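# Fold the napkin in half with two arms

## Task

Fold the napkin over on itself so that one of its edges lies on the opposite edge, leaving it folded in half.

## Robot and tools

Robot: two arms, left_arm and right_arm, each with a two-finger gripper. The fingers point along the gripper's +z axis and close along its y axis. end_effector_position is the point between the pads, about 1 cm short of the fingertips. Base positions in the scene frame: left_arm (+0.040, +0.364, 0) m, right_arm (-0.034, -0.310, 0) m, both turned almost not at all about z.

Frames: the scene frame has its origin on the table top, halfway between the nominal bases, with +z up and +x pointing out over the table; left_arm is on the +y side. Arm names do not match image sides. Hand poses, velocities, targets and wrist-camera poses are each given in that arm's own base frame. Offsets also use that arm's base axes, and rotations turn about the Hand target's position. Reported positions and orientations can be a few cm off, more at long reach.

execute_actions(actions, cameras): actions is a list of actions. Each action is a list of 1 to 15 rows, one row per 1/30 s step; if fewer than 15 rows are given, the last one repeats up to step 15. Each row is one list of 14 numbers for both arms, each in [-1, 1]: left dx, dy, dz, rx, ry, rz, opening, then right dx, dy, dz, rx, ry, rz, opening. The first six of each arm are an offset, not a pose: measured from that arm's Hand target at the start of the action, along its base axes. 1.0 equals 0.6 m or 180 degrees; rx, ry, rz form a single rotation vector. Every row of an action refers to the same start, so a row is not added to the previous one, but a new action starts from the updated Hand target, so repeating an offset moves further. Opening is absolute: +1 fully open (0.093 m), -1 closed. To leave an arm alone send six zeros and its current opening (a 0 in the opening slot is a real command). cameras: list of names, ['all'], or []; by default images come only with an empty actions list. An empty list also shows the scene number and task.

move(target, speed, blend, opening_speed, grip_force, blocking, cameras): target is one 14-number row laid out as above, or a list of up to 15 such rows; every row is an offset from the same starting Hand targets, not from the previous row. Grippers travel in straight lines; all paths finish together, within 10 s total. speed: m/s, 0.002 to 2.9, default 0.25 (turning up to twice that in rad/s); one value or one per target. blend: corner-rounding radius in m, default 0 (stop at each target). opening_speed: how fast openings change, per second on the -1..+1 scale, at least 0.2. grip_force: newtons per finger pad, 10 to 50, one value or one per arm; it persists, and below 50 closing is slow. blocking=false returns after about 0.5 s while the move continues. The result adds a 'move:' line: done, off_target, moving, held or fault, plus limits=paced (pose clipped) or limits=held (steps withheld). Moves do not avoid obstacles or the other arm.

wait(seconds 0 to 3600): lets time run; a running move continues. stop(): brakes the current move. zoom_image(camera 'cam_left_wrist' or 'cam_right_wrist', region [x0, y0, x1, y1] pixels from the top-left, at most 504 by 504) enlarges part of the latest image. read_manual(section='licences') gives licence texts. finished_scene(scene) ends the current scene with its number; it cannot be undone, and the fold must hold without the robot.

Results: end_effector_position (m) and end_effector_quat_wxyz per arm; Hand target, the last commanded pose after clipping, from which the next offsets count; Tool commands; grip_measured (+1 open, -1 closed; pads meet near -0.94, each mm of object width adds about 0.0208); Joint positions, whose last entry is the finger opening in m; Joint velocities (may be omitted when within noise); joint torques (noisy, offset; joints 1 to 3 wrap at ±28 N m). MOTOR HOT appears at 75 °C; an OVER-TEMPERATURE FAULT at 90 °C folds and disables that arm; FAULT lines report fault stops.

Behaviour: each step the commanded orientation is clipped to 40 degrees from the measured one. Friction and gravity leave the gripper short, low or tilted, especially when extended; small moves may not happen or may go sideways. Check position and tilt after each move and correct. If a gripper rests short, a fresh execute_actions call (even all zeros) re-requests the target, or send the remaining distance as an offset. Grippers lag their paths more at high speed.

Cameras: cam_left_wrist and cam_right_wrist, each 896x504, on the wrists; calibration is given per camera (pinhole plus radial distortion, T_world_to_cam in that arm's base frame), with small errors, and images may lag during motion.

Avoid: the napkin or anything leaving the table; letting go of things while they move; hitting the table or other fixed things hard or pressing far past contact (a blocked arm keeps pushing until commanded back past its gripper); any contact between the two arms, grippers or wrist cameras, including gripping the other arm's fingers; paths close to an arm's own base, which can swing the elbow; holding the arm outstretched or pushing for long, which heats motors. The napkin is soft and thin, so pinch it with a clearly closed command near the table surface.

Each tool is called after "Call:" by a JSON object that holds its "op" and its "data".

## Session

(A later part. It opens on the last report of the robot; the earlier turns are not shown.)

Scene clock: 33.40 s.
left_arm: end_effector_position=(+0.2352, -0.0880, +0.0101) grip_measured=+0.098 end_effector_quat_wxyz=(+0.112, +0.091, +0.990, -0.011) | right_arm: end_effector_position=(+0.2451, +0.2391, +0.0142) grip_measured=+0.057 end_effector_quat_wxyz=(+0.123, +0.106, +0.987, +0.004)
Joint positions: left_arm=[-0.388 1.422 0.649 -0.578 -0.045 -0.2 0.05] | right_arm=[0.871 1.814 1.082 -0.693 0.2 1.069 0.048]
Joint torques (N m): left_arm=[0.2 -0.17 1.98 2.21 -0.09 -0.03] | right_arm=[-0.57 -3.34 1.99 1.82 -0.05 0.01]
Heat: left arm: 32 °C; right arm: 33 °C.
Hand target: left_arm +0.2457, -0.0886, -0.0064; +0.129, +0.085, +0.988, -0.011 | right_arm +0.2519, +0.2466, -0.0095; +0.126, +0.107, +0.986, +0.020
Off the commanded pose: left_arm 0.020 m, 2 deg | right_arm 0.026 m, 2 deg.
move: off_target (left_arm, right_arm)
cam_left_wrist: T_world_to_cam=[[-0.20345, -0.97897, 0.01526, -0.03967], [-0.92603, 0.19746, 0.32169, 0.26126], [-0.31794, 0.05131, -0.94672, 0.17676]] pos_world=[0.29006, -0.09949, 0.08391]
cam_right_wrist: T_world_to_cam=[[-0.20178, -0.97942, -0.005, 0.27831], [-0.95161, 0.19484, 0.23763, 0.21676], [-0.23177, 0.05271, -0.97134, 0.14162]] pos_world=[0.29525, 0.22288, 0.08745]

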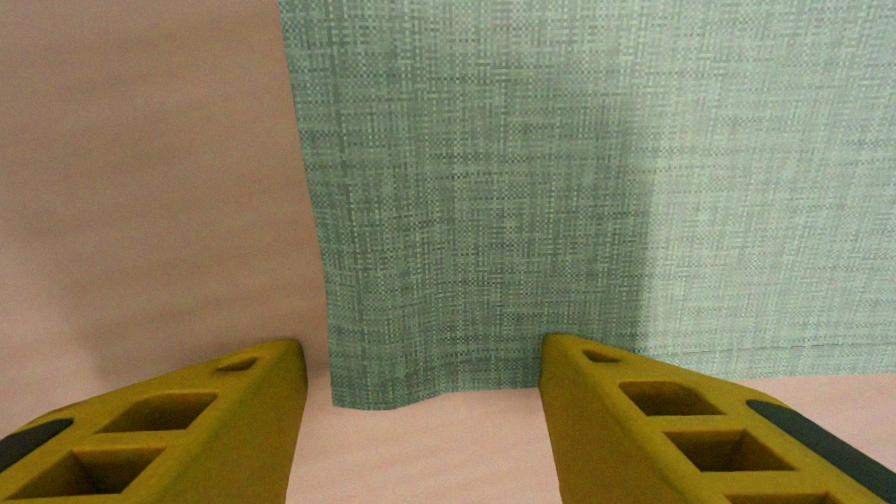

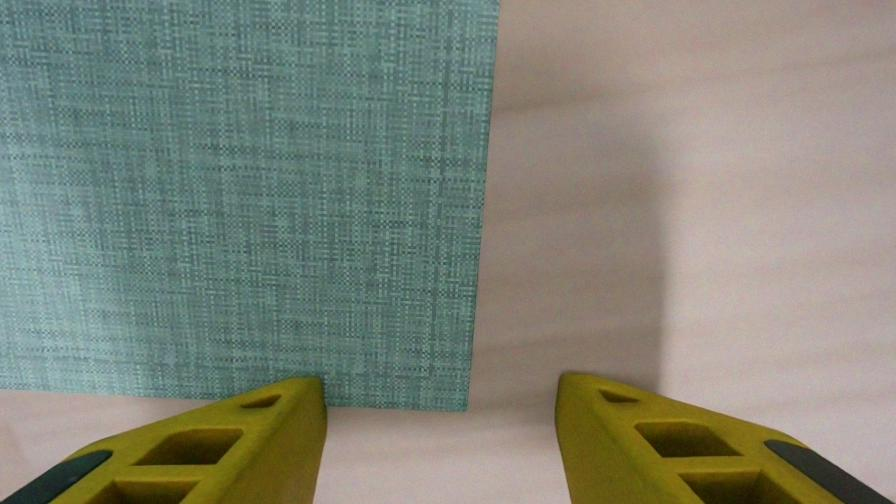

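Call:
{"op": "move", "data": {"target": [[0,0,0,0,0,0,-1,0.018,0.022,0.05,0,0,0,0.06],[0,0,0,0,0,0,-1,0.014,0.02,-0.005,0,0,0,0.06]], "cameras": ["all"], "speed": 0.15, "opening_speed": 0.7}}

Scene clock: 36.60 s.
left_arm: end_effector_position=(+0.2476, -0.0939, +0.0105) grip_measured=-0.989 end_effector_quat_wxyz=(+0.139, +0.093, +0.986, -0.021) | right_arm: end_effector_position=(+0.2559, +0.2516, +0.0141) grip_measured=+0.057 end_effector_quat_wxyz=(+0.129, +0.104, +0.986, +0.006)
Joint positions: left_arm=[-0.388 1.429 0.641 -0.504 -0.04 -0.195 0] | right_arm=[0.874 1.863 1.144 -0.695 0.208 1.068 0.048]
Joint torques (N m): left_arm=[0.17 -0.42 2.58 1.55 -0.13 -0.03] | right_arm=[-0.44 -3.47 1.85 1.78 -0.08 0.06]
Heat: left arm: 32 °C; right arm: 33 °C.
Hand target: left_arm +0.2457, -0.0886, -0.0064; +0.129, +0.085, +0.988, -0.011 | right_arm +0.2603, +0.2586, -0.0125; +0.126, +0.107, +0.986, +0.020
Off the commanded pose: left_arm 0.018 m, 2 deg | right_arm 0.028 m, 2 deg.
move: off_target (right_arm)
cam_left_wrist: T_world_to_cam=[[-0.21005, -0.97726, 0.0289, -0.04129], [-0.94035, 0.21003, 0.26765, 0.27906], [-0.26764, 0.02904, -0.96308, 0.16705]] pos_world=[0.29845, -0.10381, 0.08738]
cam_right_wrist: T_world_to_cam=[[-0.1984, -0.98006, -0.01045, 0.29216], [-0.95521, 0.19096, 0.22609, 0.22665], [-0.21958, 0.05484, -0.97405, 0.13984]] pos_world=[0.30517, 0.23538, 0.08802]

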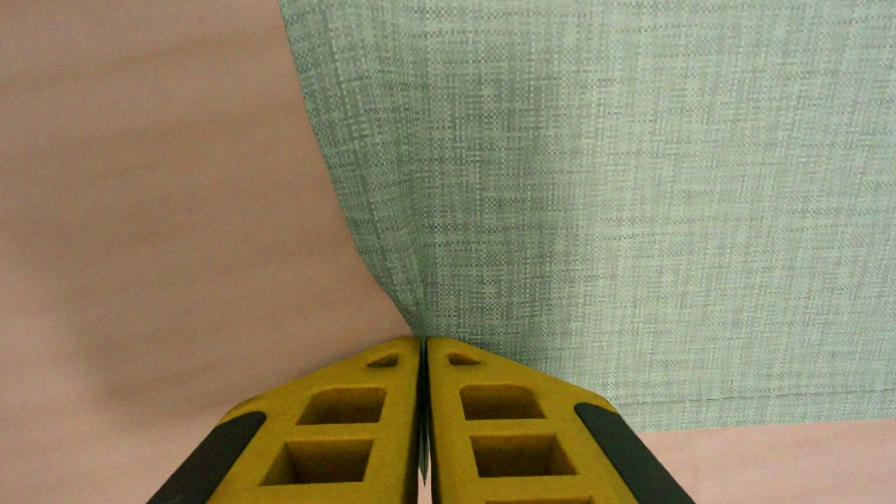

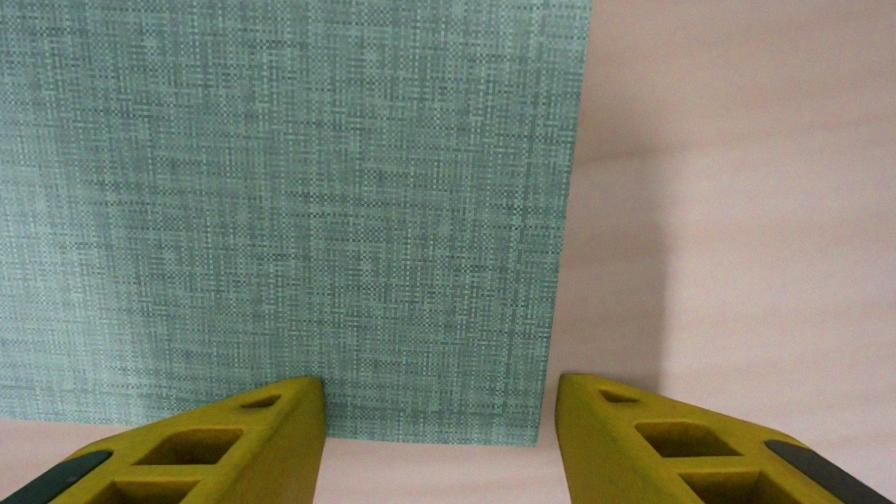

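Call:
{"op": "move", "data": {"target": [0,0,0,0,0,0,-1,0,0,-0.004,0.008,0,0,-1], "cameras": ["all"], "opening_speed": 0.7}}

Scene clock: 38.77 s.
left_arm: end_effector_position=(+0.2476, -0.0939, +0.0105) grip_measured=-0.989 end_effector_quat_wxyz=(+0.139, +0.093, +0.986, -0.021) | right_arm: end_effector_position=(+0.2603, +0.2537, +0.0145) grip_measured=-0.983 end_effector_quat_wxyz=(+0.145, +0.106, +0.983, +0.021)
Joint positions: left_arm=[-0.388 1.429 0.641 -0.504 -0.04 -0.195 0] | right_arm=[0.873 1.846 1.113 -0.636 0.217 1.065 0]
Joint torques (N m): left_arm=[0.17 -0.42 2.58 1.55 -0.13 -0.03] | right_arm=[-0.98 -2.8 2.21 1.64 -0.32 0.01]
Heat: left arm: 32 °C; right arm: 33 °C.
Hand target: left_arm +0.2457, -0.0886, -0.0064; +0.129, +0.085, +0.988, -0.011 | right_arm +0.2603, +0.2586, -0.0149; +0.125, +0.108, +0.986, +0.033
Off the commanded pose: left_arm 0.018 m, 2 deg | right_arm 0.030 m, 3 deg.
move: off_target (right_arm)
cam_left_wrist: T_world_to_cam=[[-0.21005, -0.97726, 0.0289, -0.04129], [-0.94035, 0.21003, 0.26765, 0.27906], [-0.26764, 0.02904, -0.96308, 0.16705]] pos_world=[0.29845, -0.10381, 0.08738]
cam_right_wrist: T_world_to_cam=[[-0.1976, -0.97928, -0.04439, 0.29515], [-0.96269, 0.18532, 0.19721, 0.23415], [-0.1849, 0.08171, -0.97935, 0.12528]] pos_world=[0.3069, 0.23541, 0.08962]

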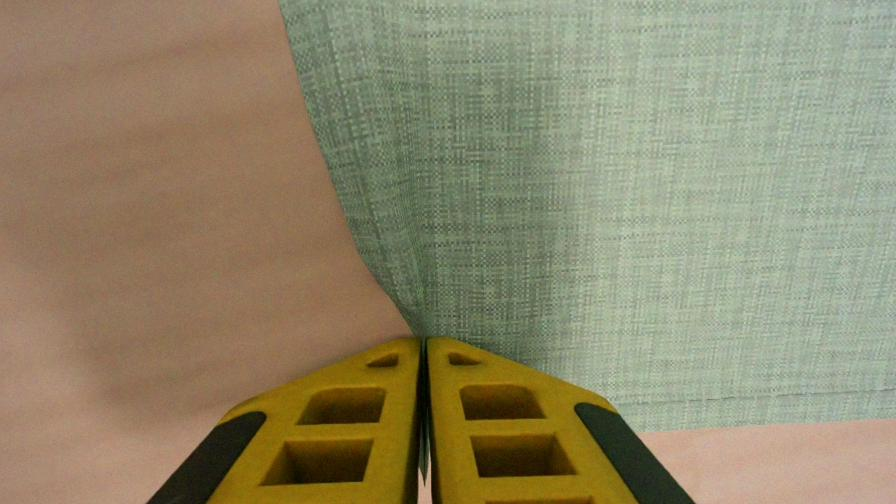

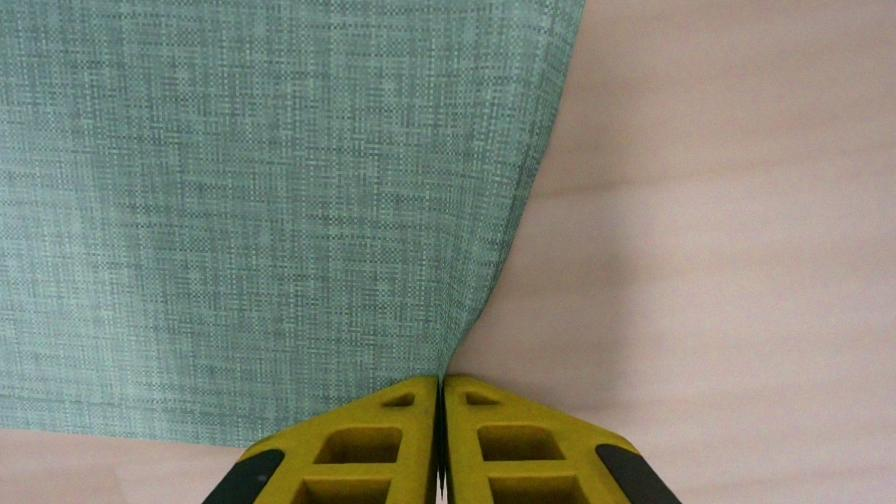

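Call:
{"op": "move", "data": {"target": [[0.0328,-0.0057,0.1283,-0.0024,-0.0137,0,-1,0.0326,-0.0068,0.1483,-0.009,-0.0136,0,-1],[0.1313,-0.0227,0.2283,-0.0071,-0.041,0,-1,0.1305,-0.0273,0.2483,-0.0205,-0.0408,0,-1],[0.2898,-0.05,0.2783,-0.013,-0.0752,0,-1,0.288,-0.0602,0.2983,-0.0356,-0.0748,0,-1]], "cameras": ["all"], "speed": 0.15, "blend": 0.03}}

Scene clock: 44.73 s.
left_arm: end_effector_position=(+0.4106, -0.1233, +0.1505) grip_measured=-0.989 end_effector_quat_wxyz=(+0.235, +0.084, +0.968, -0.029) | right_arm: end_effector_position=(+0.4301, +0.2258, +0.1567) grip_measured=-0.983 end_effector_quat_wxyz=(+0.239, +0.102, +0.966, +0.001)
Joint positions: left_arm=[-0.31 1.744 1.473 -0.823 -0.046 -0.126 0] | right_arm=[0.586 2.061 1.932 -1.057 0.299 0.738 0]
Joint torques (N m): left_arm=[0.55 -7.04 9.91 1.24 -0.15 0.14] | right_arm=[-0.31 -10.32 9.59 0.76 0.28 -0.09]
Heat: left arm: 32 °C; right arm: 33 °C.
Hand target: left_arm +0.4196, -0.1186, +0.1606; +0.247, +0.083, +0.965, -0.021 | right_arm +0.4331, +0.2225, +0.1641; +0.246, +0.096, +0.965, -0.010
Off the commanded pose: left_arm 0.014 m, 2 deg | right_arm 0.009 m, 2 deg.
move: off_target (left_arm)
cam_left_wrist: T_world_to_cam=[[-0.19959, -0.97954, 0.02576, -0.04386], [-0.97683, 0.20098, 0.0736, 0.44416], [-0.07727, -0.01047, -0.99696, 0.26834]] pos_world=[0.44584, -0.12942, 0.23597]
cam_right_wrist: T_world_to_cam=[[-0.19794, -0.97995, -0.02273, 0.30468], [-0.98021, 0.19787, 0.00502, 0.40957], [-0.00042, 0.02327, -0.99973, 0.23523]] pos_world=[0.46187, 0.21206, 0.24004]

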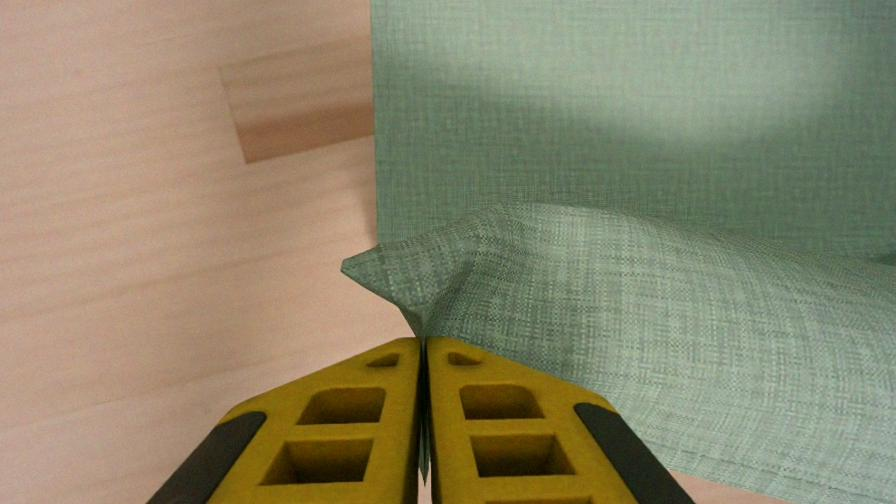

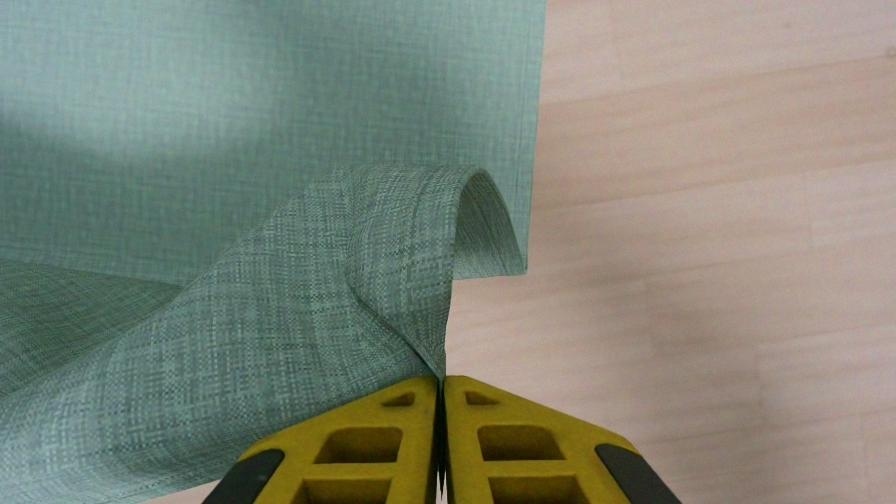

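Call:
{"op": "move", "data": {"target": [[0.1533,-0.0267,-0.0167,-0.003,-0.018,0,-1,0.1525,-0.0317,-0.0167,-0.012,-0.018,0,-1],[0.26,-0.045,-0.1,-0.006,-0.0356,0,-1,0.2583,-0.054,-0.1,-0.023,-0.0353,0,-1]], "cameras": ["all"], "speed": 0.15, "blend": 0.03}}

Scene clock: 48.87 s.
left_arm: end_effector_position=(+0.5543, -0.1481, +0.0856) grip_measured=-0.989 end_effector_quat_wxyz=(+0.263, +0.083, +0.961, -0.026) | right_arm: end_effector_position=(+0.5877, +0.1961, +0.0990) grip_measured=-0.983 end_effector_quat_wxyz=(+0.302, +0.092, +0.948, -0.025)
Joint positions: left_arm=[-0.275 2.315 2.02 -0.744 -0.046 -0.089 0] | right_arm=[0.409 2.673 2.704 -1.069 0.326 0.513 0]
Joint torques (N m): left_arm=[0.66 -11.44 9.98 2.05 -0.06 0.14] | right_arm=[-0.84 -14.17 9.61 1 0.26 -0.09]
Heat: left arm: 33 °C; right arm: 34 °C.
Hand target: left_arm +0.5756, -0.1456, +0.1006; +0.301, +0.082, +0.950, -0.025 | right_arm +0.5880, +0.1901, +0.1041; +0.302, +0.088, +0.948, -0.039
Off the commanded pose: left_arm 0.026 m, 5 deg | right_arm 0.008 m, 2 deg.
move: off_target (left_arm)
cam_left_wrist: T_world_to_cam=[[-0.19778, -0.98016, 0.01306, -0.0378], [-0.98005, 0.19799, 0.01719, 0.60048], [-0.01944, -0.0094, -0.99977, 0.18284]] pos_world=[0.58458, -0.15422, 0.17297]
cam_right_wrist: T_world_to_cam=[[-0.19379, -0.98084, 0.01971, 0.29887], [-0.97313, 0.18965, -0.13054, 0.581], [0.1243, -0.04448, -0.99125, 0.11744]] pos_world=[0.60871, 0.18818, 0.18637]

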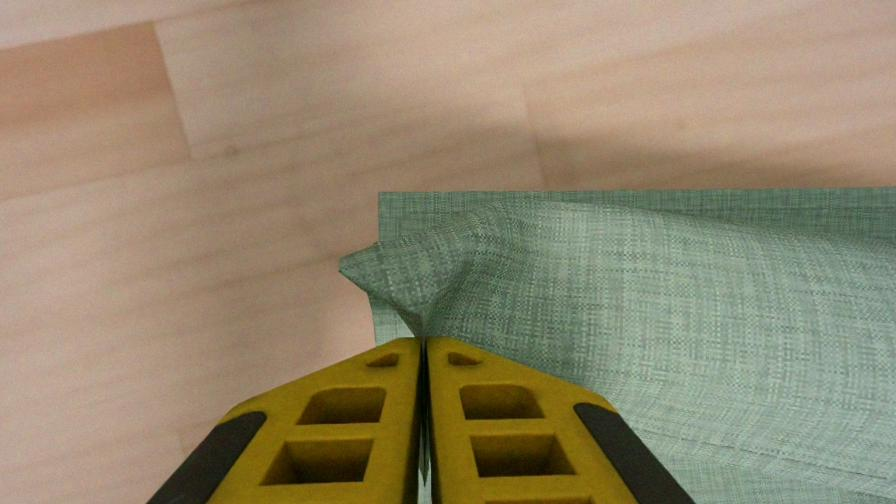

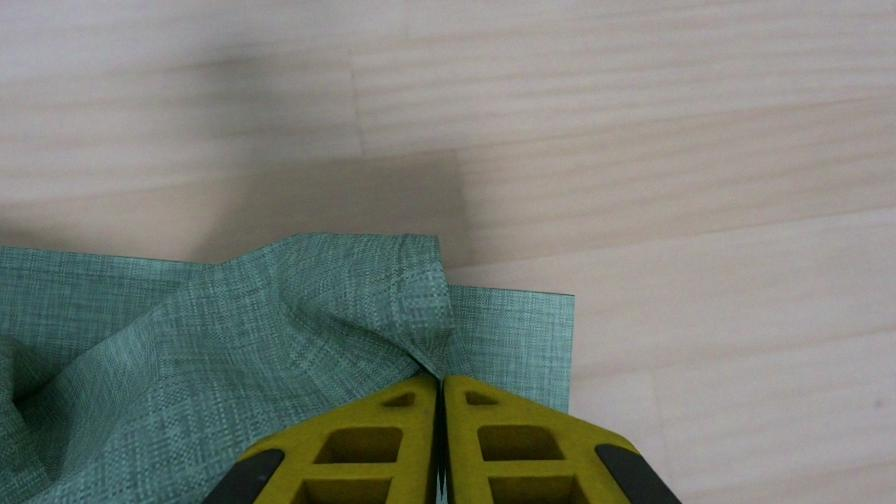

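Call:
{"op": "move", "data": {"target": [[0.052,0.0,-0.03,0,0,0,-1,0.004,-0.043,-0.03,0,0,0,-1],[0.052,0.0,-0.105,0,0,0,-1,0.004,-0.043,-0.118,0,0,0,-1]], "cameras": ["all"], "speed": 0.12, "blend": 0.02}}

Scene clock: 51.83 s.
left_arm: end_effector_position=(+0.5946, -0.1527, +0.0377) grip_measured=-0.989 end_effector_quat_wxyz=(+0.281, +0.084, +0.956, -0.028) | right_arm: end_effector_position=(+0.5751, +0.1667, +0.0226) grip_measured=-0.983 end_effector_quat_wxyz=(+0.269, +0.081, +0.958, -0.054)
Joint positions: left_arm=[-0.262 2.505 2.149 -0.644 -0.04 -0.075 0] | right_arm=[0.372 2.57 2.234 -0.777 0.326 0.463 0]
Joint torques (N m): left_arm=[0.95 -12.56 6.53 2.16 -0.01 0.14] | right_arm=[-1.11 -15.8 5.16 2.04 0.06 -0.06]
Heat: left arm: 33 °C; right arm: 36 °C.
Hand target: left_arm +0.6068, -0.1456, +0.0376; +0.301, +0.082, +0.950, -0.025 | right_arm +0.5904, +0.1643, +0.0333; +0.302, +0.088, +0.948, -0.039
Off the commanded pose: left_arm 0.014 m, 2 deg | right_arm 0.019 m, 4 deg.
move: off_target (left_arm, right_arm); blend cut to 0.0187 m at target 1
cam_left_wrist: T_world_to_cam=[[-0.20086, -0.97952, 0.01362, -0.0318], [-0.97946, 0.20056, -0.02057, 0.64317], [0.01741, -0.01747, -0.9997, 0.11251]] pos_world=[0.62161, -0.15818, 0.12614]
cam_right_wrist: T_world_to_cam=[[-0.18565, -0.97867, 0.08801, 0.26259], [-0.98137, 0.18016, -0.06678, 0.56927], [0.0495, -0.09877, -0.99388, 0.09413]] pos_world=[0.60275, 0.16373, 0.10846]

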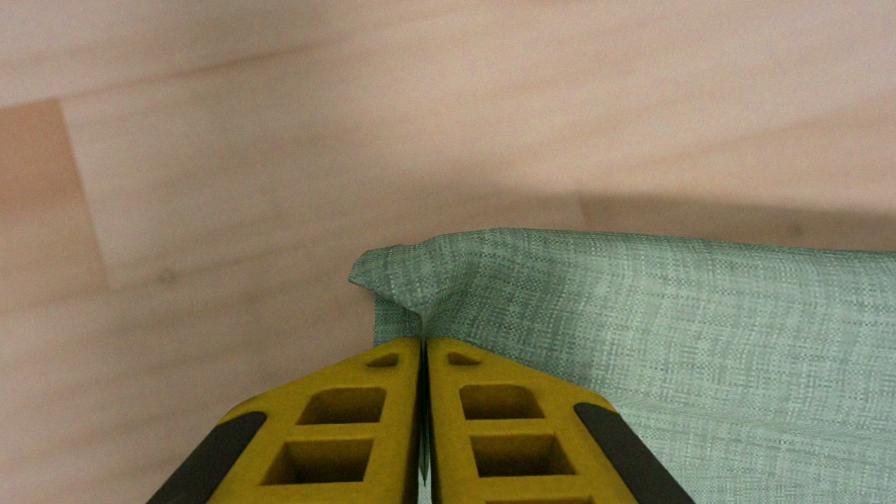

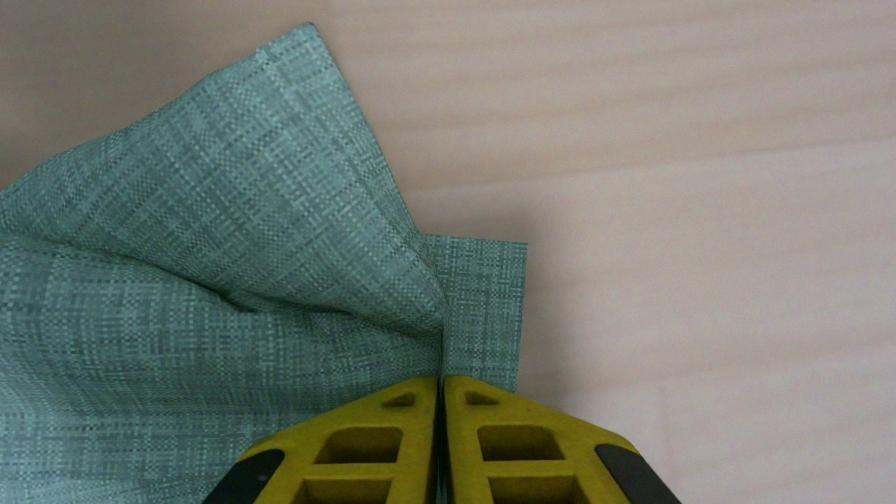

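Call:
{"op": "move", "data": {"target": [[-0.12,0.01,0.16,0,0,0,-1,-0.09,0.03,0.17,0,0,0,-1],[-0.31,0.0385,0.254,0,0,0,-1,-0.267,0.073,0.2695,0,0,0,-1]], "cameras": ["all"], "speed": 0.2, "blend": 0.03}}

Scene clock: 58.43 s.
left_arm: end_effector_position=(+0.4262, -0.1269, +0.1758) grip_measured=-0.989 end_effector_quat_wxyz=(+0.289, +0.092, +0.952, -0.029) | right_arm: end_effector_position=(+0.4365, +0.2157, +0.1814) grip_measured=-0.983 end_effector_quat_wxyz=(+0.294, +0.077, +0.952, -0.035)
Joint positions: left_arm=[-0.314 1.716 1.487 -0.754 -0.066 -0.103 0] | right_arm=[0.599 2.016 1.917 -1.024 0.417 0.664 0]
Joint torques (N m): left_arm=[-0.46 -11.51 6.32 1.37 -0.17 -0.08] | right_arm=[-0.35 -13.71 6.31 0.85 0.33 0.24]
Heat: left arm: 33 °C; right arm: 40 °C.
Hand target: left_arm +0.4208, -0.1225, +0.1900; +0.301, +0.082, +0.950, -0.025 | right_arm +0.4302, +0.2081, +0.1950; +0.302, +0.088, +0.948, -0.039
Off the commanded pose: left_arm 0.016 m, 2 deg | right_arm 0.017 m, 2 deg.
move: off_target (left_arm, right_arm)
cam_left_wrist: T_world_to_cam=[[-0.21559, -0.97645, 0.00824, -0.03462], [-0.97585, 0.21514, -0.03785, 0.47923], [0.03518, -0.0162, -0.99925, 0.24652]] pos_world=[0.45152, -0.13291, 0.26476]
cam_right_wrist: T_world_to_cam=[[-0.17063, -0.9841, 0.04924, 0.27246], [-0.97969, 0.1641, -0.11525, 0.4465], [0.10534, -0.06791, -0.99211, 0.23234]] pos_world=[0.45944, 0.21063, 0.26855]

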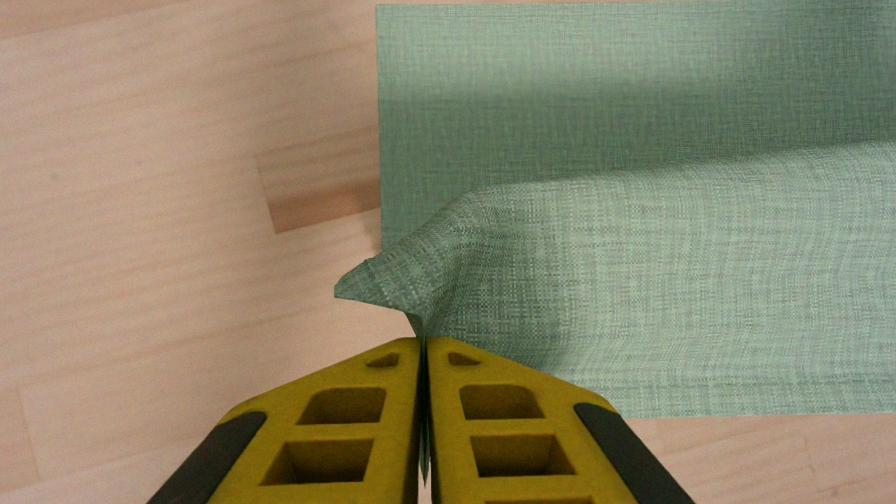

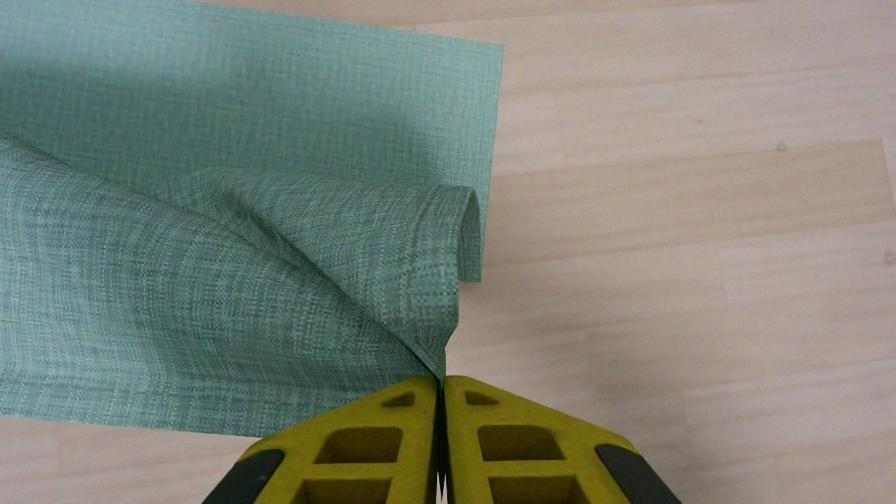

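Call:
{"op": "move", "data": {"target": [0,0,0,0,0,0,-1,0,0,0,0,0,0,-1], "grip_force": 10, "cameras": ["all"]}}

Scene clock: 62.60 s.
left_arm: end_effector_position=(+0.4262, -0.1269, +0.1758) grip_measured=-0.989 end_effector_quat_wxyz=(+0.289, +0.092, +0.952, -0.029) | right_arm: end_effector_position=(+0.4348, +0.2190, +0.1814) grip_measured=-0.983 end_effector_quat_wxyz=(+0.294, +0.073, +0.952, -0.034)
Joint positions: left_arm=[-0.314 1.716 1.487 -0.754 -0.066 -0.103 0] | right_arm=[0.607 2.016 1.917 -1.024 0.417 0.664 0]
Joint torques (N m): left_arm=[-0.47 -11.51 6.31 1.37 -0.17 -0.07] | right_arm=[-0.49 -13.71 6.31 0.85 0.33 0.24]
Heat: left arm: 34 °C; right arm: 40 °C.
Hand target: left_arm +0.4208, -0.1225, +0.1900; +0.301, +0.082, +0.950, -0.025 | right_arm +0.4302, +0.2081, +0.1950; +0.302, +0.088, +0.948, -0.039
Off the commanded pose: left_arm 0.016 m, 2 deg | right_arm 0.018 m, 2 deg.
grip_force (N): 10, 10
move: done
cam_left_wrist: T_world_to_cam=[[-0.21559, -0.97645, 0.00824, -0.03462], [-0.97585, 0.21514, -0.03785, 0.47923], [0.03518, -0.0162, -0.99925, 0.24652]] pos_world=[0.45152, -0.13291, 0.26476]
cam_right_wrist: T_world_to_cam=[[-0.16309, -0.98538, 0.0492, 0.27246], [-0.98091, 0.1566, -0.11526, 0.44655], [0.10587, -0.06706, -0.99212, 0.23231]] pos_world=[0.45786, 0.21413, 0.26855]

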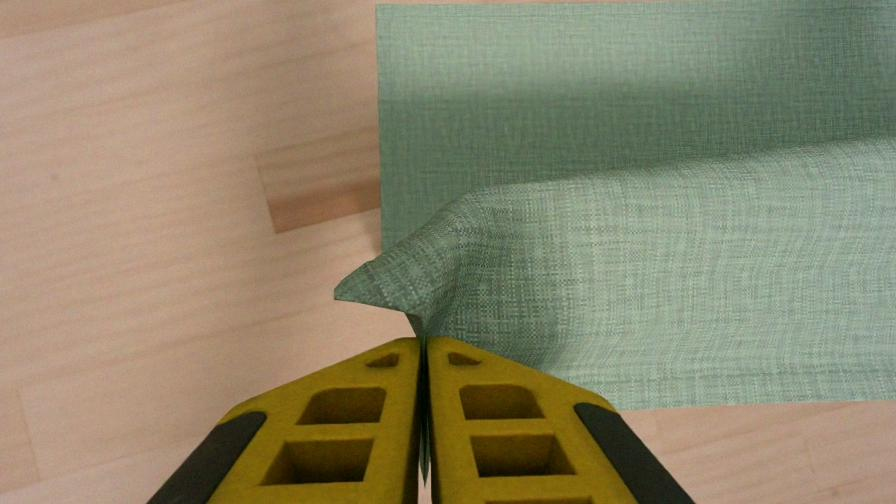

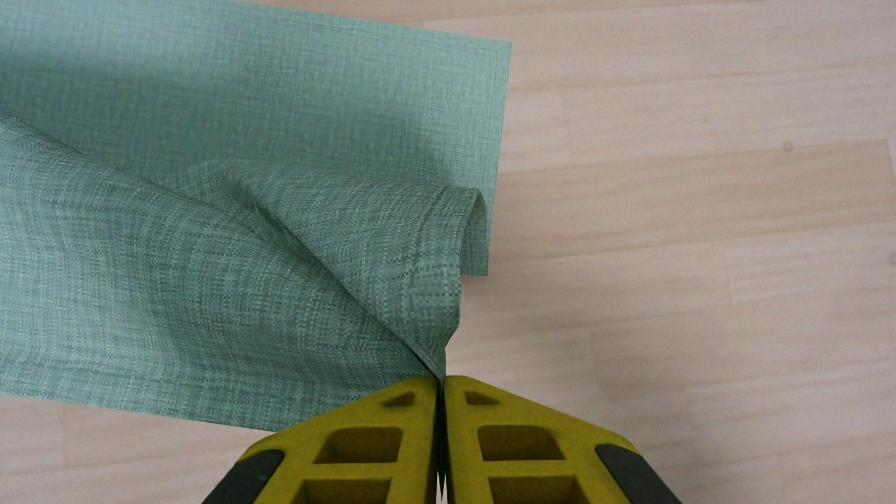

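Call:
{"op": "move", "data": {"target": [0,0,0,0,0,0,-0.94,0,0,0,0,0,0,-0.935], "cameras": ["all"]}}

Scene clock: 63.53 s.
left_arm: end_effector_position=(+0.4262, -0.1269, +0.1758) grip_measured=-0.940 end_effector_quat_wxyz=(+0.289, +0.092, +0.952, -0.029) | right_arm: end_effector_position=(+0.4348, +0.2190, +0.1814) grip_measured=-0.936 end_effector_quat_wxyz=(+0.294, +0.073, +0.952, -0.034)
Joint positions: left_arm=[-0.314 1.716 1.487 -0.754 -0.066 -0.103 0] | right_arm=[0.607 2.016 1.917 -1.024 0.417 0.664 0]
Joint torques (N m): left_arm=[-0.47 -11.51 6.32 1.37 -0.17 -0.07] | right_arm=[-0.47 -13.71 6.32 0.85 0.32 0.23]
Heat: left arm: 34 °C; right arm: 40 °C.
Hand target: left_arm +0.4208, -0.1225, +0.1900; +0.301, +0.082, +0.950, -0.025 | right_arm +0.4302, +0.2081, +0.1950; +0.302, +0.088, +0.948, -0.039
Off the commanded pose: left_arm 0.016 m, 2 deg | right_arm 0.018 m, 2 deg.
grip_force (N): 10, 10
move: done
cam_left_wrist: T_world_to_cam=[[-0.21559, -0.97645, 0.00824, -0.03462], [-0.97585, 0.21514, -0.03785, 0.47923], [0.03518, -0.0162, -0.99925, 0.24652]] pos_world=[0.45152, -0.13291, 0.26476]
cam_right_wrist: T_world_to_cam=[[-0.16309, -0.98538, 0.0492, 0.27246], [-0.98091, 0.1566, -0.11526, 0.44655], [0.10587, -0.06706, -0.99212, 0.23231]] pos_world=[0.45786, 0.21413, 0.26855]

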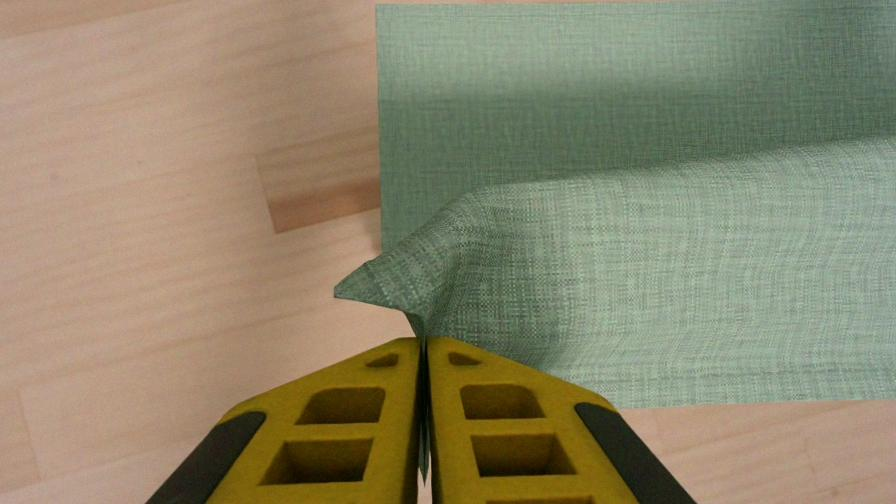

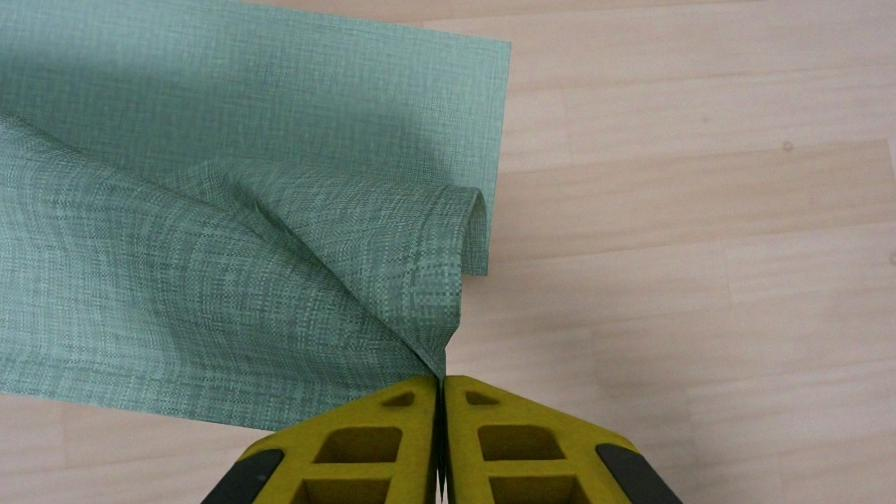

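Call:
{"op": "move", "data": {"target": [0,0,0,0,0,0,-0.915,0,0,0,0,0,0,-0.91], "cameras": ["all"]}}

Scene clock: 64.43 s.
left_arm: end_effector_position=(+0.4262, -0.1267, +0.1758) grip_measured=-0.916 end_effector_quat_wxyz=(+0.289, +0.091, +0.952, -0.028) | right_arm: end_effector_position=(+0.4348, +0.2190, +0.1814) grip_measured=-0.913 end_effector_quat_wxyz=(+0.294, +0.073, +0.952, -0.034)
Joint positions: left_arm=[-0.314 1.716 1.487 -0.754 -0.068 -0.103 0.001] | right_arm=[0.607 2.016 1.917 -1.024 0.417 0.664 0.001]
Joint torques (N m): left_arm=[-0.47 -11.51 6.32 1.37 -0.16 -0.08] | right_arm=[-0.49 -13.71 6.32 0.85 0.32 0.23]
Heat: left arm: 35 °C; right arm: 41 °C.
Hand target: left_arm +0.4208, -0.1225, +0.1900; +0.301, +0.082, +0.950, -0.025 | right_arm +0.4302, +0.2081, +0.1950; +0.302, +0.088, +0.948, -0.039
Off the commanded pose: left_arm 0.016 m, 2 deg | right_arm 0.018 m, 2 deg.
grip_force (N): 10, 10
move: done
cam_left_wrist: T_world_to_cam=[[-0.21476, -0.97664, 0.007, -0.0346], [-0.97602, 0.21435, -0.03794, 0.4792], [0.03555, -0.01498, -0.99926, 0.24652]] pos_world=[0.45152, -0.13282, 0.26476]
cam_right_wrist: T_world_to_cam=[[-0.16309, -0.98538, 0.0492, 0.27246], [-0.98091, 0.1566, -0.11526, 0.44655], [0.10587, -0.06706, -0.99212, 0.23231]] pos_world=[0.45786, 0.21413, 0.26855]

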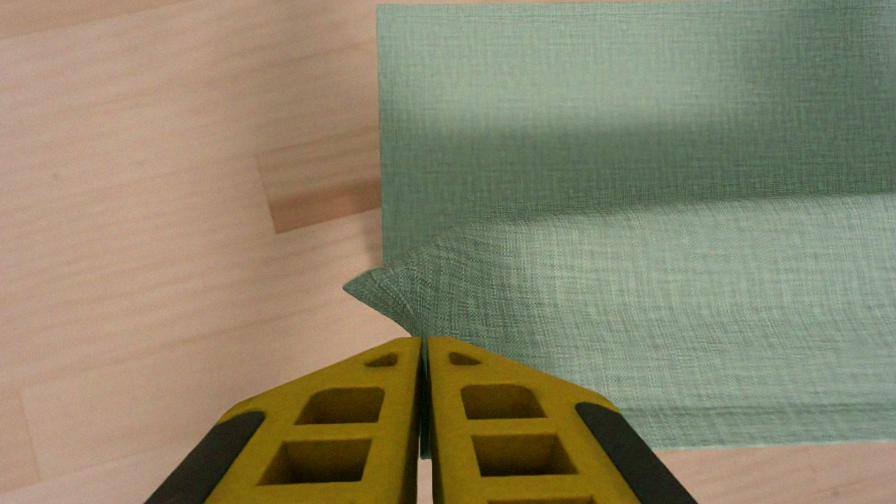

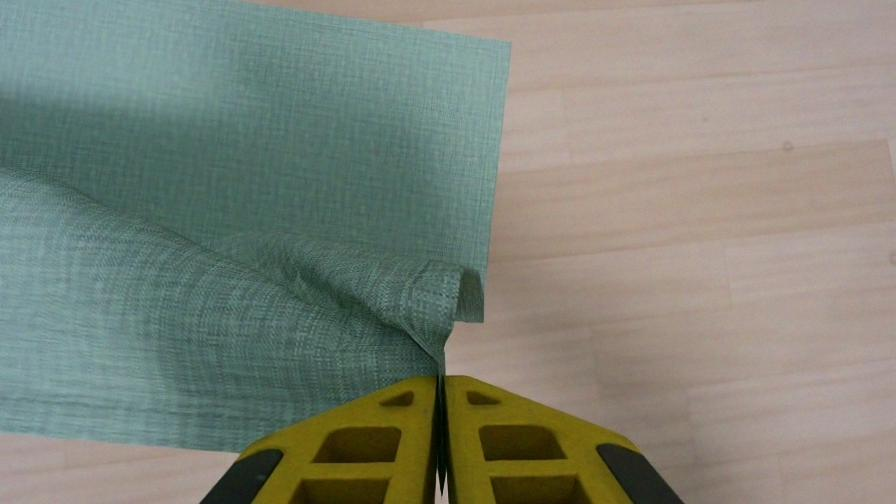

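Call:
{"op": "wait", "data": {"seconds": 1, "cameras": ["all"]}}

Scene clock: 65.53 s.
left_arm: end_effector_position=(+0.4262, -0.1267, +0.1758) grip_measured=-0.916 end_effector_quat_wxyz=(+0.289, +0.091, +0.952, -0.028) | right_arm: end_effector_position=(+0.4348, +0.2190, +0.1814) grip_measured=-0.913 end_effector_quat_wxyz=(+0.294, +0.073, +0.952, -0.034)
Joint positions: left_arm=[-0.314 1.716 1.487 -0.754 -0.068 -0.103 0.001] | right_arm=[0.607 2.016 1.917 -1.024 0.417 0.664 0.001]
Joint torques (N m): left_arm=[-0.47 -11.51 6.32 1.37 -0.16 -0.07] | right_arm=[-0.47 -13.71 6.32 0.85 0.33 0.23]
Heat: left arm: 35 °C; right arm: 41 °C.
Hand target: left_arm +0.4208, -0.1225, +0.1900; +0.301, +0.082, +0.950, -0.025 | right_arm +0.4302, +0.2081, +0.1950; +0.302, +0.088, +0.948, -0.039
Tool commands: left_gripper/opening=-0.915 right_gripper/opening=-0.91
Off the commanded pose: left_arm 0.016 m, 2 deg | right_arm 0.018 m, 2 deg.
grip_force (N): 10, 10
wait: 1.00 s; at rest by 0.07 s
cam_left_wrist: T_world_to_cam=[[-0.21476, -0.97664, 0.007, -0.0346], [-0.97602, 0.21435, -0.03794, 0.4792], [0.03555, -0.01498, -0.99926, 0.24652]] pos_world=[0.45152, -0.13282, 0.26476]
cam_right_wrist: T_world_to_cam=[[-0.16309, -0.98538, 0.0492, 0.27246], [-0.98091, 0.1566, -0.11526, 0.44655], [0.10587, -0.06706, -0.99212, 0.23231]] pos_world=[0.45786, 0.21413, 0.26855]

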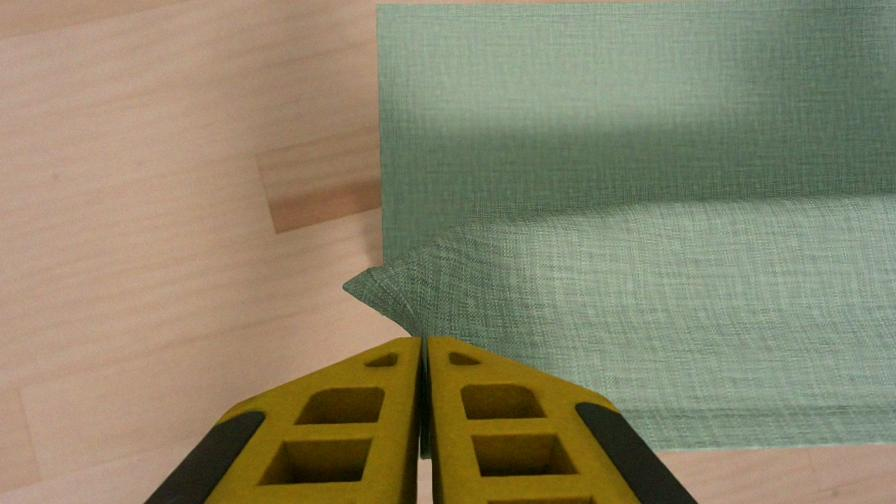

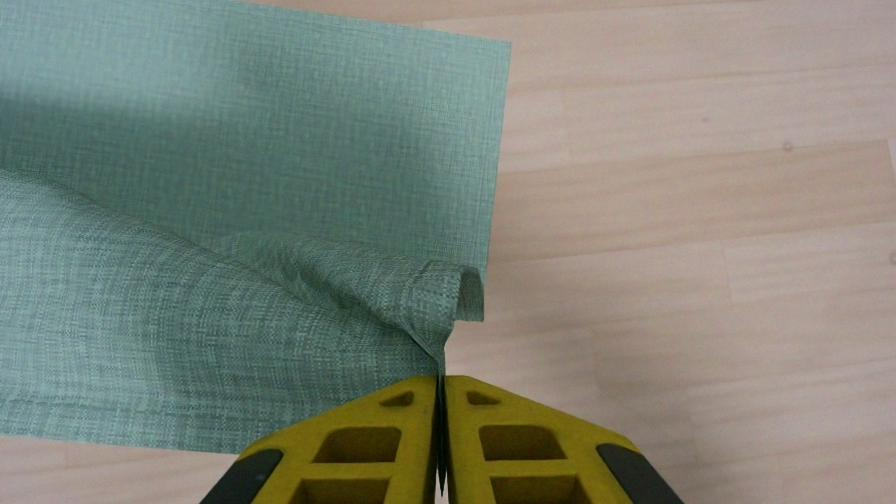

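Call:
{"op": "move", "data": {"target": [0,0,0,0,0,0,-0.907,0,0,0,0,0,0,-0.902], "cameras": ["all"]}}

Scene clock: 66.47 s.
left_arm: end_effector_position=(+0.4262, -0.1267, +0.1758) grip_measured=-0.909 end_effector_quat_wxyz=(+0.289, +0.091, +0.952, -0.028) | right_arm: end_effector_position=(+0.4349, +0.2188, +0.1815) grip_measured=-0.905 end_effector_quat_wxyz=(+0.295, +0.073, +0.952, -0.034)
Joint positions: left_arm=[-0.314 1.716 1.487 -0.754 -0.068 -0.103 0.002] | right_arm=[0.607 2.016 1.917 -1.024 0.418 0.664 0.002]
Joint torques (N m): left_arm=[-0.47 -11.49 6.32 1.37 -0.16 -0.07] | right_arm=[-0.47 -13.71 6.32 0.85 0.32 0.23]
Heat: left arm: 35 °C; right arm: 41 °C.
Hand target: left_arm +0.4208, -0.1225, +0.1900; +0.301, +0.082, +0.950, -0.025 | right_arm +0.4302, +0.2081, +0.1950; +0.302, +0.088, +0.948, -0.039
Off the commanded pose: left_arm 0.016 m, 2 deg | right_arm 0.018 m, 2 deg.
grip_force (N): 10, 10
move: done
cam_left_wrist: T_world_to_cam=[[-0.21476, -0.97664, 0.007, -0.0346], [-0.97602, 0.21435, -0.03794, 0.4792], [0.03555, -0.01498, -0.99926, 0.24652]] pos_world=[0.45152, -0.13282, 0.26476]
cam_right_wrist: T_world_to_cam=[[-0.16376, -0.98522, 0.05021, 0.27236], [-0.98073, 0.15709, -0.11617, 0.44662], [0.10657, -0.06826, -0.99196, 0.23231]] pos_world=[0.45786, 0.21403, 0.26865]

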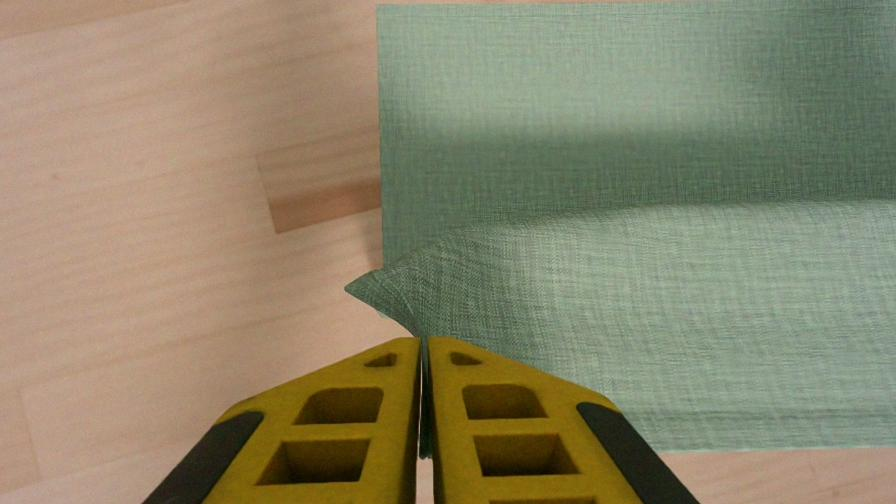

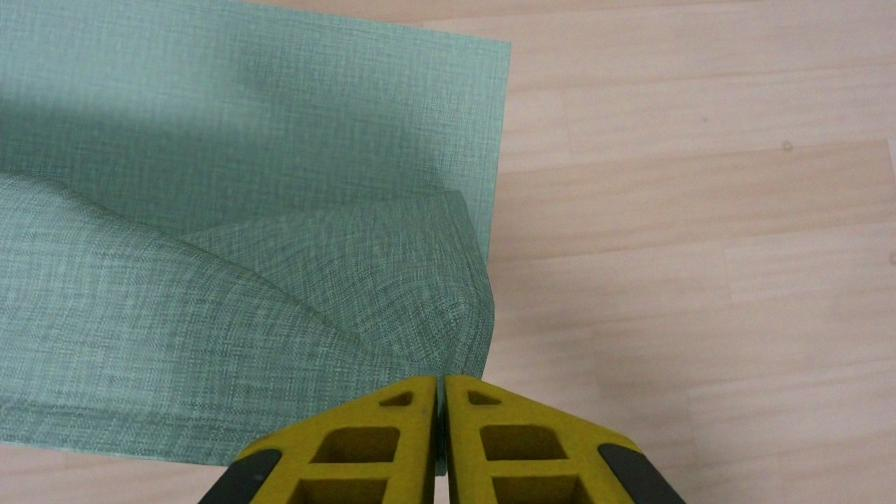

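Call:
{"op": "zoom_image", "data": {"camera": "cam_right_wrist", "region": [200, 150, 560, 504]}}

Scaled by 1.400 from the camera's image (finer frame: 1280x720).

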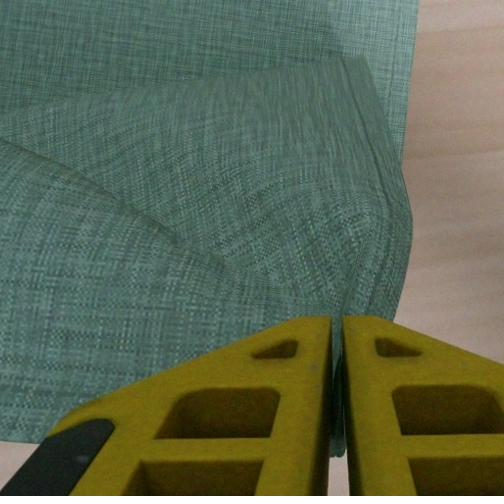

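Call:
{"op": "move", "data": {"target": [0,0,0,0,0,0,-0.915,-0.15,0.0,0.03,0,0,0,0.06], "cameras": ["all"], "grip_force": [10,50]}}

Scene clock: 69.73 s.
left_arm: end_effector_position=(+0.4262, -0.1267, +0.1758) grip_measured=-0.913 end_effector_quat_wxyz=(+0.289, +0.091, +0.952, -0.028) | right_arm: end_effector_position=(+0.3451, +0.2155, +0.2054) grip_measured=+0.057 end_effector_quat_wxyz=(+0.296, +0.079, +0.951, -0.033)
Joint positions: left_arm=[-0.314 1.716 1.487 -0.754 -0.068 -0.103 0.001] | right_arm=[0.75 1.747 1.662 -1.101 0.478 0.821 0.048]
Joint torques (N m): left_arm=[-0.47 -11.49 6.32 1.37 -0.16 -0.07] | right_arm=[-0.32 -10.11 6.2 0.74 0.37 0.24]
Heat: left arm: 36 °C; right arm: 41 °C.
Hand target: left_arm +0.4208, -0.1225, +0.1900; +0.301, +0.082, +0.950, -0.025 | right_arm +0.3402, +0.2081, +0.2130; +0.302, +0.088, +0.948, -0.039
Off the commanded pose: left_arm 0.016 m, 2 deg | right_arm 0.012 m, 1 deg.
grip_force (N): 10, 50
move: off_target (right_arm)
cam_left_wrist: T_world_to_cam=[[-0.21476, -0.97664, 0.007, -0.0346], [-0.97602, 0.21435, -0.03794, 0.4792], [0.03555, -0.01498, -0.99926, 0.24652]] pos_world=[0.45152, -0.13282, 0.26476]
cam_right_wrist: T_world_to_cam=[[-0.17423, -0.98374, 0.04368, 0.2577], [-0.9786, 0.16805, -0.11874, 0.35926], [0.10947, -0.06343, -0.99196, 0.26335]] pos_world=[0.36764, 0.20984, 0.29263]

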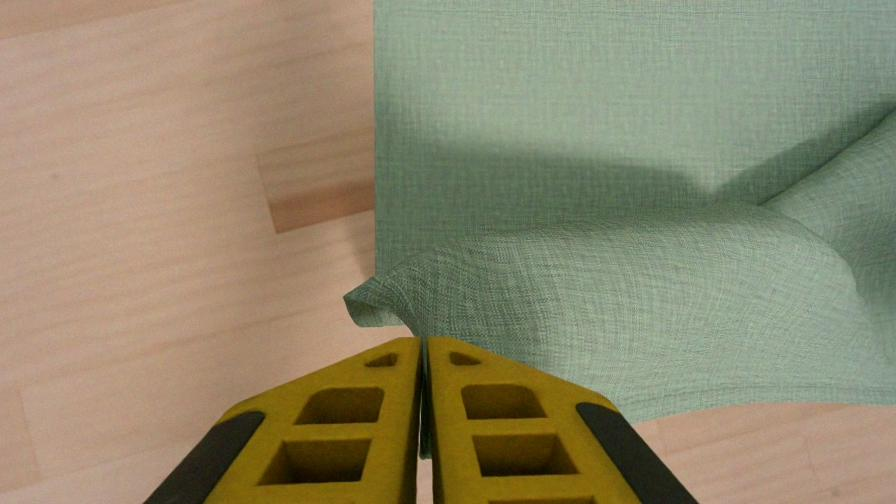

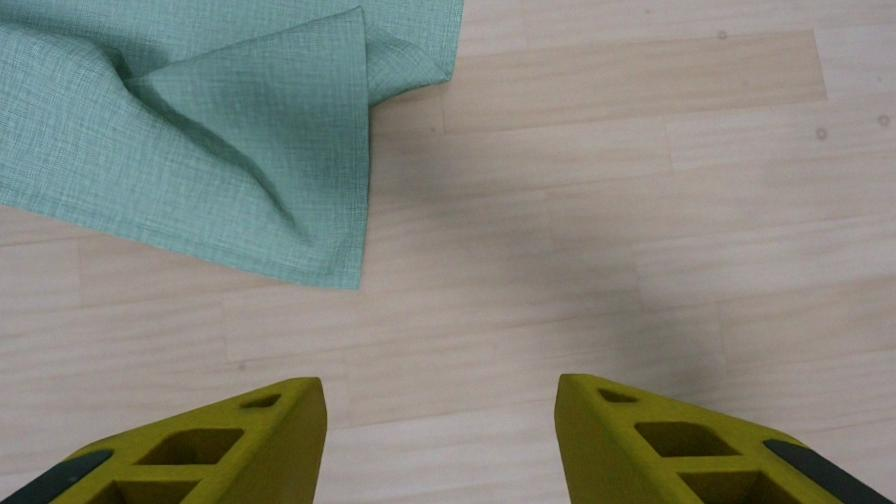

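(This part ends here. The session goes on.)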